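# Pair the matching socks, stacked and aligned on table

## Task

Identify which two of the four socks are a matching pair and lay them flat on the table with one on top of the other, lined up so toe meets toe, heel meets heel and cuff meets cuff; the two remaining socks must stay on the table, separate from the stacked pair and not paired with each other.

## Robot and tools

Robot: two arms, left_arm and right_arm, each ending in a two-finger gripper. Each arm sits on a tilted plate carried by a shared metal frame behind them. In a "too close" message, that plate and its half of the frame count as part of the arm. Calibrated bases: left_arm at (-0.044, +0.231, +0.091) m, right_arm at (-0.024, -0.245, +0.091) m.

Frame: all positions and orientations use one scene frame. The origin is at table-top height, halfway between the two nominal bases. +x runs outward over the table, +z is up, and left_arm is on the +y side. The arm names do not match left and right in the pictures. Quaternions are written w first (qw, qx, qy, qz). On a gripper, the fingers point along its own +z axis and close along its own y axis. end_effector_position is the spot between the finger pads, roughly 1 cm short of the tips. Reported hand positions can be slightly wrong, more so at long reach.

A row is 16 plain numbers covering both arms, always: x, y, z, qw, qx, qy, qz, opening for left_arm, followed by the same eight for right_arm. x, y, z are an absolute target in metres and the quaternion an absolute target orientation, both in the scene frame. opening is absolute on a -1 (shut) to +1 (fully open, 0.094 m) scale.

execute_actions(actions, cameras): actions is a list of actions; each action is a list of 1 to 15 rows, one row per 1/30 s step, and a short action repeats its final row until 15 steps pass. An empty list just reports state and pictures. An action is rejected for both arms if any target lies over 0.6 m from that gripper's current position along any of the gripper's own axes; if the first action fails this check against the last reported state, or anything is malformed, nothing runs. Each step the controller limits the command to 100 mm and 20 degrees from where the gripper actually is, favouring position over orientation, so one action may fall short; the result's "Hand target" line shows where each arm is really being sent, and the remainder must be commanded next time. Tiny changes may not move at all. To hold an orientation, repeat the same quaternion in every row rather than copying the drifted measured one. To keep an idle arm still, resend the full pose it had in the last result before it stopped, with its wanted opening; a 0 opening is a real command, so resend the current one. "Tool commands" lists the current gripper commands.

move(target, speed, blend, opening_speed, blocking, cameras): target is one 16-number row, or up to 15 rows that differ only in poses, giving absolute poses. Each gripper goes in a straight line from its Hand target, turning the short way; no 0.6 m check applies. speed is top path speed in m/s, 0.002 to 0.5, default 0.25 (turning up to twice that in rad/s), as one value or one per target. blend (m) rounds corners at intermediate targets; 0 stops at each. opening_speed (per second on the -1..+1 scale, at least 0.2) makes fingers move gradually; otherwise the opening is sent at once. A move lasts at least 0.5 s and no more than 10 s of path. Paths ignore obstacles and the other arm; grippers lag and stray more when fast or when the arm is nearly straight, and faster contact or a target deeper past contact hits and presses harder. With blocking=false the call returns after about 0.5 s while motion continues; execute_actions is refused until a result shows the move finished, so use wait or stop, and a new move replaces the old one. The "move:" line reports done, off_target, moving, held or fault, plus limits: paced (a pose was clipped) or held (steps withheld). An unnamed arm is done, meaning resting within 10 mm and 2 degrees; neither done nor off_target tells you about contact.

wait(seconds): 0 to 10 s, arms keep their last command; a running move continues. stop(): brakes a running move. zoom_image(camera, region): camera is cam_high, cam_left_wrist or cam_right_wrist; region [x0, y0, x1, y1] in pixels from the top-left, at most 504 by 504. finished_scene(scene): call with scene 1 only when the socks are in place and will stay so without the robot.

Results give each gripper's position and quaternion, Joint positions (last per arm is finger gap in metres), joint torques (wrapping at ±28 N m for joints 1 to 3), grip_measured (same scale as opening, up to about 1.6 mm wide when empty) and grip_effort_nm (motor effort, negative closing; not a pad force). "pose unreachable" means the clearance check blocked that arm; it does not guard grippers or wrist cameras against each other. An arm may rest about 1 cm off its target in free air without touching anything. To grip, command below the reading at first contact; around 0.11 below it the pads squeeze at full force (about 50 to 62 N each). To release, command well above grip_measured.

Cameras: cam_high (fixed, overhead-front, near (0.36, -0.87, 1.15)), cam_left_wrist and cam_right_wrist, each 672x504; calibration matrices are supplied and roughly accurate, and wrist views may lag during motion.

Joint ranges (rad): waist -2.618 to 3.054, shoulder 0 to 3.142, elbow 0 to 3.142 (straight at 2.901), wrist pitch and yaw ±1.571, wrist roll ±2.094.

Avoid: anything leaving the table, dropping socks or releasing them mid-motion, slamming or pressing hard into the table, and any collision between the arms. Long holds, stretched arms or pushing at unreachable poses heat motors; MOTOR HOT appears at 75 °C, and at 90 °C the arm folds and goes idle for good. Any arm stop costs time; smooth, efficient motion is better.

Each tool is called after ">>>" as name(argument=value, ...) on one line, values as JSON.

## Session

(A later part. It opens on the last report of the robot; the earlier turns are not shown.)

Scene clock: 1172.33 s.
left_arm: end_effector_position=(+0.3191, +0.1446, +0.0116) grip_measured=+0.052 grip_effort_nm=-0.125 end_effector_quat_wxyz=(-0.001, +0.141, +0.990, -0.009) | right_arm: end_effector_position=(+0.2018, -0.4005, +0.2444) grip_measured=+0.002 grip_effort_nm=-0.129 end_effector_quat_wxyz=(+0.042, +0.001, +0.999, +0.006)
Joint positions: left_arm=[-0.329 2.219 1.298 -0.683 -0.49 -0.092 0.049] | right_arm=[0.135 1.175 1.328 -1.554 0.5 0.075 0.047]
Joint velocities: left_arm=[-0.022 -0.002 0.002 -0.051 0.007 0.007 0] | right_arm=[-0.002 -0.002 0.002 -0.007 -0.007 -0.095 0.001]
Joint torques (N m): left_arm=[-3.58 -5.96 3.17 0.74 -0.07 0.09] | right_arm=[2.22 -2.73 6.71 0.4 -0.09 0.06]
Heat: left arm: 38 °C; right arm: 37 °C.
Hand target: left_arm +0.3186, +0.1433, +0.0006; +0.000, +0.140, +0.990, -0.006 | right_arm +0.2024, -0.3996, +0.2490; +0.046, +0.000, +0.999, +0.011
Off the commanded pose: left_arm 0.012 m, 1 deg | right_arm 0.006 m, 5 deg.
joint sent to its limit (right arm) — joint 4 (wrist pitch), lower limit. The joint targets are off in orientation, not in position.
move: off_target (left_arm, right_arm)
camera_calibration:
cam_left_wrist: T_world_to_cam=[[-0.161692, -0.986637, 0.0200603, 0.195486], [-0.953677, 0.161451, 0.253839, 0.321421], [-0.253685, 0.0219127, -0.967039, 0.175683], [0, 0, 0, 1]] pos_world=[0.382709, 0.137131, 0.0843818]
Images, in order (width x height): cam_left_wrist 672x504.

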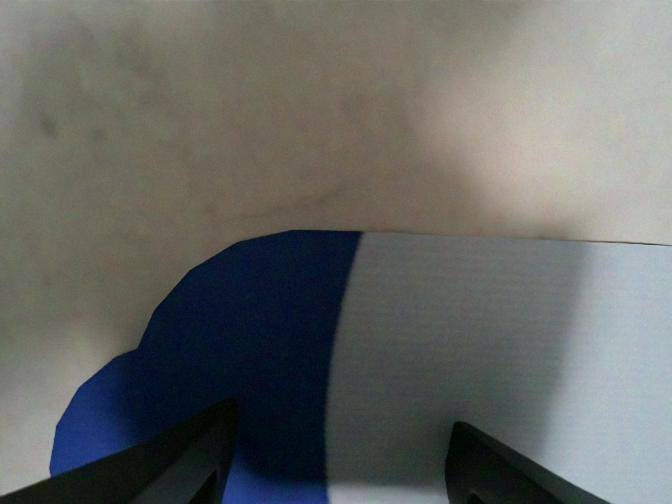

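>>> move(target=[0.322, 0.144, -0.006, 0, 0.139, 0.990, 0, -1, 0.2022, -0.3994, 0.25, 0, 0, 1, 0, 0.0], opening_speed=0.4, cameras=[])

>>> move(target=[0.322, 0.144, 0.05, 0, 0.139, 0.990, 0, -1, 0.2022, -0.3994, 0.25, 0, 0, 1, 0, 0.0], speed=0.08, cameras=["cam_left_wrist"])

Scene clock: 1178.60 s.
left_arm: end_effector_position=(+0.3260, +0.1430, +0.0109) grip_measured=-0.986 grip_effort_nm=-0.740 end_effector_quat_wxyz=(+0.013, +0.138, +0.990, -0.008) | right_arm: end_effector_position=(+0.2018, -0.4004, +0.2444) grip_measured=+0.002 grip_effort_nm=-0.125 end_effector_quat_wxyz=(+0.042, +0.001, +0.999, +0.006)
Joint positions: left_arm=[-0.329 2.222 1.298 -0.65 -0.498 -0.083 0.001] | right_arm=[0.135 1.175 1.328 -1.554 0.5 0.075 0.047]
Joint velocities: left_arm=[-0.022 -0.012 -0.007 -0.037 -0.095 0.007 0] | right_arm=[0.002 -0.037 -0.007 0.007 -0.007 0.007 0.001]
Joint torques (N m): left_arm=[-2.89 -4.78 4.04 0.57 -0.09 0.04] | right_arm=[2.25 -2.74 6.71 0.39 -0.09 0.06]
Heat: left arm: 38 °C; right arm: 36 °C.
Hand target: left_arm +0.3211, +0.1442, -0.0053; +0.000, +0.139, +0.990, -0.001 | right_arm +0.2024, -0.3995, +0.2491; +0.046, +0.000, +0.999, +0.011
Off the commanded pose: left_arm 0.017 m, 2 deg | right_arm 0.006 m, 5 deg.
joint sent to its limit (right arm) — joint 4 (wrist pitch), lower limit. The joint targets are off in orientation, not in position.
move: off_target (left_arm, right_arm)
No camera images: "cameras" was empty.

Scene clock: 1180.00 s.
left_arm: end_effector_position=(+0.3117, +0.1470, +0.0300) grip_measured=-0.987 grip_effort_nm=-0.725 end_effector_quat_wxyz=(-0.025, +0.141, +0.990, +0.003) | right_arm: end_effector_position=(+0.2018, -0.4004, +0.2444) grip_measured=+0.002 grip_effort_nm=-0.129 end_effector_quat_wxyz=(+0.042, +0.001, +0.999, +0.006)
Joint positions: left_arm=[-0.359 2.209 1.35 -0.82 -0.498 -0.153 0.001] | right_arm=[0.135 1.175 1.328 -1.554 0.5 0.075 0.047]
Joint velocities: left_arm=[-0.002 -0.002 0.007 0.022 -0.051 -0.022 0] | right_arm=[-0.002 -0.017 0.027 -0.051 0.051 0.022 -0.001]
Joint torques (N m): left_arm=[-6.11 -10.51 6.53 0.02 -0.09 -0.11] | right_arm=[2.25 -2.74 6.71 0.39 -0.08 0.06]
Heat: left arm: 38 °C; right arm: 36 °C.
Hand target: left_arm +0.3222, +0.1442, +0.0494; +0.000, +0.139, +0.990, +0.001 | right_arm +0.2024, -0.3995, +0.2491; +0.046, +0.000, +0.999, +0.011
Off the commanded pose: left_arm 0.023 m, 3 deg | right_arm 0.006 m, 5 deg.
joint sent to its limit (right arm) — joint 4 (wrist pitch), lower limit. The joint targets are off in orientation, not in position.
move: off_target (left_arm, right_arm)
camera_calibration:
cam_left_wrist: T_world_to_cam=[[-0.162561, -0.986694, -0.00294466, 0.197286], [-0.941406, 0.154204, 0.29996, 0.305121], [-0.295515, 0.0515339, -0.953947, 0.199768], [0, 0, 0, 1]] pos_world=[0.378348, 0.137315, 0.099625]
Images, in order (width x height): cam_left_wrist 672x504.

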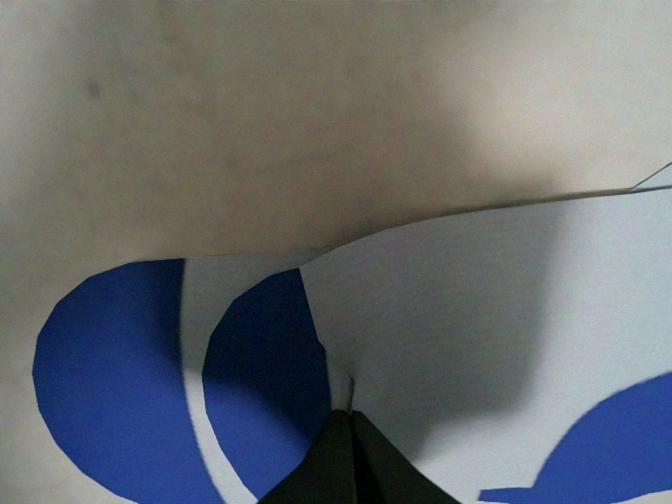

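>>> move(target=[[0.318,0.153,0.045,0,0.10,0.995,0,-1,0.2022,-0.3994,0.25,0,0,1,0,0.0],[0.316,0.156,0.012,0,0.10,0.995,0,-1,0.2022,-0.3994,0.25,0,0,1,0,0.0]], speed=0.05)

Scene clock: 1194.13 s.
left_arm: end_effector_position=(+0.3140, +0.1555, +0.0139) grip_measured=-0.987 grip_effort_nm=-0.730 end_effector_quat_wxyz=(-0.006, +0.100, +0.995, -0.003) | right_arm: end_effector_position=(+0.2018, -0.4004, +0.2444) grip_measured=+0.002 grip_effort_nm=-0.129 end_effector_quat_wxyz=(+0.042, +0.001, +0.999, +0.006)
Joint positions: left_arm=[-0.316 2.188 1.27 -0.691 -0.498 -0.164 0.001] | right_arm=[0.135 1.175 1.328 -1.554 0.5 0.075 0.047]
Joint velocities: left_arm=[0.007 -0.012 0.007 -0.037 0.022 0.037 0] | right_arm=[-0.002 0.007 -0.012 -0.007 0.007 0.037 -0.001]
Joint torques (N m): left_arm=[-4 -7.24 3.73 0.46 -0.08 0.05] | right_arm=[2.24 -2.74 6.71 0.39 -0.09 0.06]
Heat: left arm: 42 °C; right arm: 35 °C.
Hand target: left_arm +0.3158, +0.1558, +0.0122; +0.000, +0.100, +0.995, -0.001 | right_arm +0.2024, -0.3995, +0.2491; +0.046, +0.000, +0.999, +0.011
Off the commanded pose: left_arm 0.003 m, 1 deg | right_arm 0.006 m, 5 deg.
joint sent to its limit (right arm) — joint 4 (wrist pitch), lower limit. The joint targets are off in orientation, not in position.
move: off_target (right_arm)
camera_calibration:
cam_left_wrist: T_world_to_cam=[[-0.0810763, -0.996669, 0.00878148, 0.181851], [-0.961372, 0.080524, 0.263211, 0.329007], [-0.263042, 0.0128979, -0.964698, 0.180619], [0, 0, 0, 1]] pos_world=[0.378552, 0.152422, 0.0860472]
cam_right_wrist: T_world_to_cam=[[0.125597, -0.991837, -0.0220089, -0.412914], [-0.971671, -0.12746, 0.19902, 0.133381], [-0.200201, -0.00361099, -0.979748, 0.368111], [0, 0, 0, 1]] pos_world=[0.255159, -0.391214, 0.325023]

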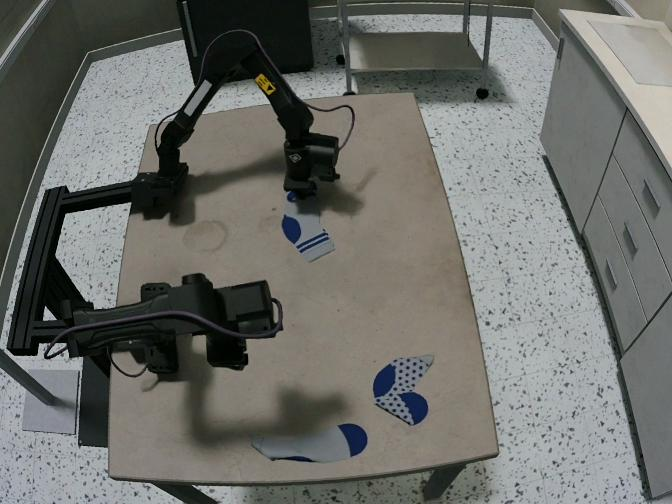

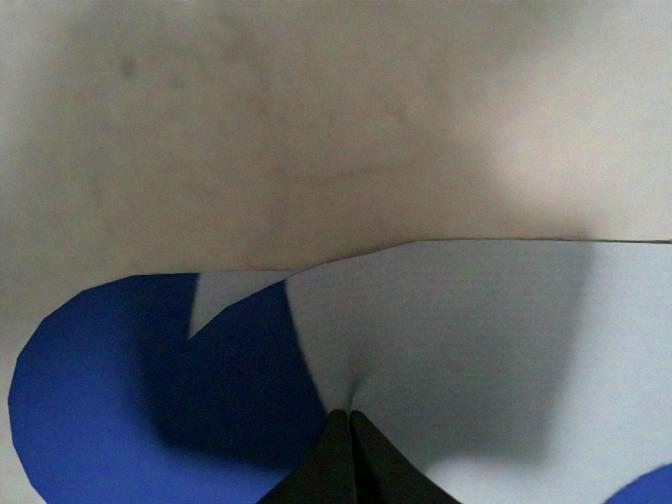

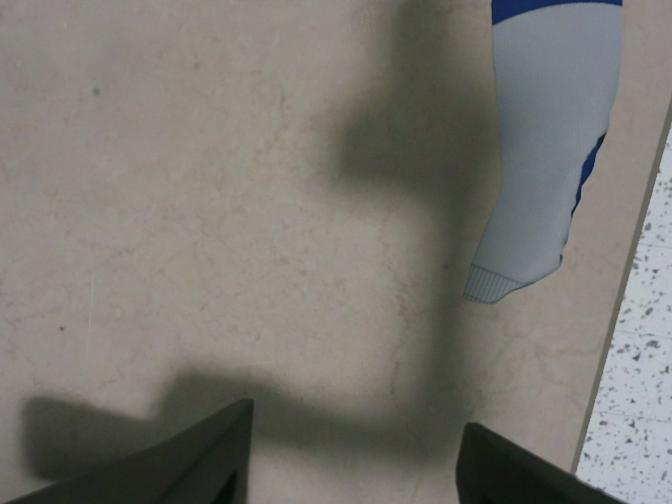

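>>> move(target=[0.316,0.156,0.011,0,0.10,0.995,0,0.1,0.2022,-0.3994,0.25,0,0,1,0,0.0], opening_speed=0.6, cameras=[])

>>> move(target=[[0.312,0.156,0.06,0,0.10,0.995,0,0.1,0.2022,-0.3994,0.25,0,0,1,0,0.0],[0.26,0.12,0.22,0,0,1,0,0.1,0.2022,-0.3994,0.25,0,0,1,0,0.0]], speed=0.12, cameras=["cam_left_wrist"])

>>> zoom_image(camera="cam_left_wrist", region=[170, 0, 672, 300])

Scene clock: 1200.83 s.
left_arm: end_effector_position=(+0.3152, +0.1553, +0.0139) grip_measured=+0.098 grip_effort_nm=0.095 end_effector_quat_wxyz=(-0.003, +0.100, +0.995, -0.003) | right_arm: end_effector_position=(+0.2018, -0.4004, +0.2444) grip_measured=+0.002 grip_effort_nm=-0.125 end_effector_quat_wxyz=(+0.042, +0.001, +0.999, +0.006)
Joint positions: left_arm=[-0.316 2.188 1.27 -0.685 -0.5 -0.162 0.052] | right_arm=[0.135 1.175 1.328 -1.554 0.5 0.075 0.047]
Joint velocities: left_arm=[0.012 -0.032 -0.002 -0.022 0.037 -0.007 -0.001] | right_arm=[-0.007 -0.007 -0.007 0.022 0.081 -0.081 0]
Joint torques (N m): left_arm=[-4.01 -7.31 3.7 0.44 -0.09 0.06] | right_arm=[2.24 -2.74 6.72 0.4 -0.08 0.06]
Heat: left arm: 41 °C; right arm: 35 °C.
Hand target: left_arm +0.3160, +0.1560, +0.0110; +0.000, +0.100, +0.995, +0.000 | right_arm +0.2024, -0.3995, +0.2491; +0.046, +0.000, +0.999, +0.011
Off the commanded pose: left_arm 0.003 m, 1 deg | right_arm 0.006 m, 5 deg.
joint sent to its limit (right arm) — joint 4 (wrist pitch), lower limit. The joint targets are off in orientation, not in position.
move: off_target (right_arm)
No camera images: "cameras" was empty.

Scene clock: 1203.53 s.
left_arm: end_effector_position=(+0.2617, +0.1226, +0.2051) grip_measured=+0.098 grip_effort_nm=0.095 end_effector_quat_wxyz=(-0.013, +0.001, +1.000, +0.017) | right_arm: end_effector_position=(+0.2018, -0.4004, +0.2444) grip_measured=+0.002 grip_effort_nm=-0.129 end_effector_quat_wxyz=(+0.042, +0.001, +0.999, +0.006)
Joint positions: left_arm=[-0.712 2.028 1.623 -1.449 -0.46 -0.822 0.052] | right_arm=[0.135 1.175 1.328 -1.554 0.5 0.075 0.047]
Joint velocities: left_arm=[0.007 0.012 -0.002 -0.066 0.007 -0.022 -0.002] | right_arm=[-0.012 0.002 -0.002 0.051 0.066 0.037 0.001]
Joint torques (N m): left_arm=[-4.88 -7.53 7.82 -0.03 -0.01 -0.12] | right_arm=[2.24 -2.74 6.71 0.39 -0.08 0.06]
Heat: left arm: 41 °C; right arm: 35 °C.
Hand target: left_arm +0.2626, +0.1209, +0.2192; +0.000, +0.000, +1.000, +0.006 | right_arm +0.2024, -0.3995, +0.2491; +0.046, +0.000, +0.999, +0.011
Off the commanded pose: left_arm 0.015 m, 2 deg | right_arm 0.006 m, 5 deg.
joint sent to its limit (right arm) — joint 4 (wrist pitch), lower limit. The joint targets are off in orientation, not in position.
move: off_target (left_arm, right_arm)
camera_calibration:
cam_left_wrist: T_world_to_cam=[[0.117088, -0.992507, -0.0349337, 0.0996716], [-0.954432, -0.122179, 0.272272, 0.25224], [-0.2745, 0.00146216, -0.961586, 0.355553], [0, 0, 0, 1]] pos_world=[0.326675, 0.129223, 0.276699]
Images, in order (width x height): cam_left_wrist 672x504.

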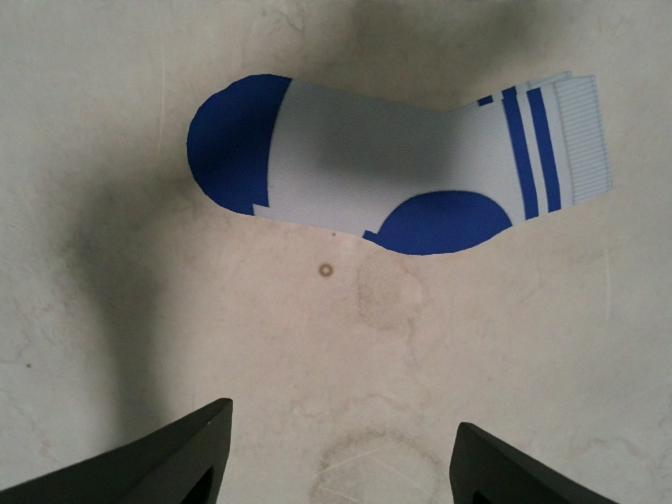

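Scaled by 1.004.

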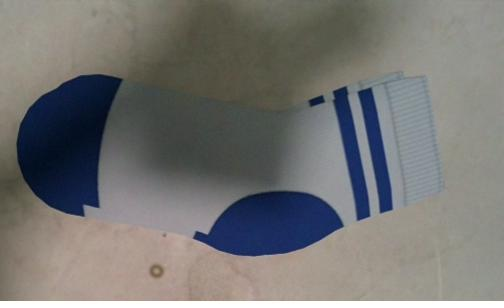

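>>> finished_scene(scene=1)

The scene is finished: the task was done.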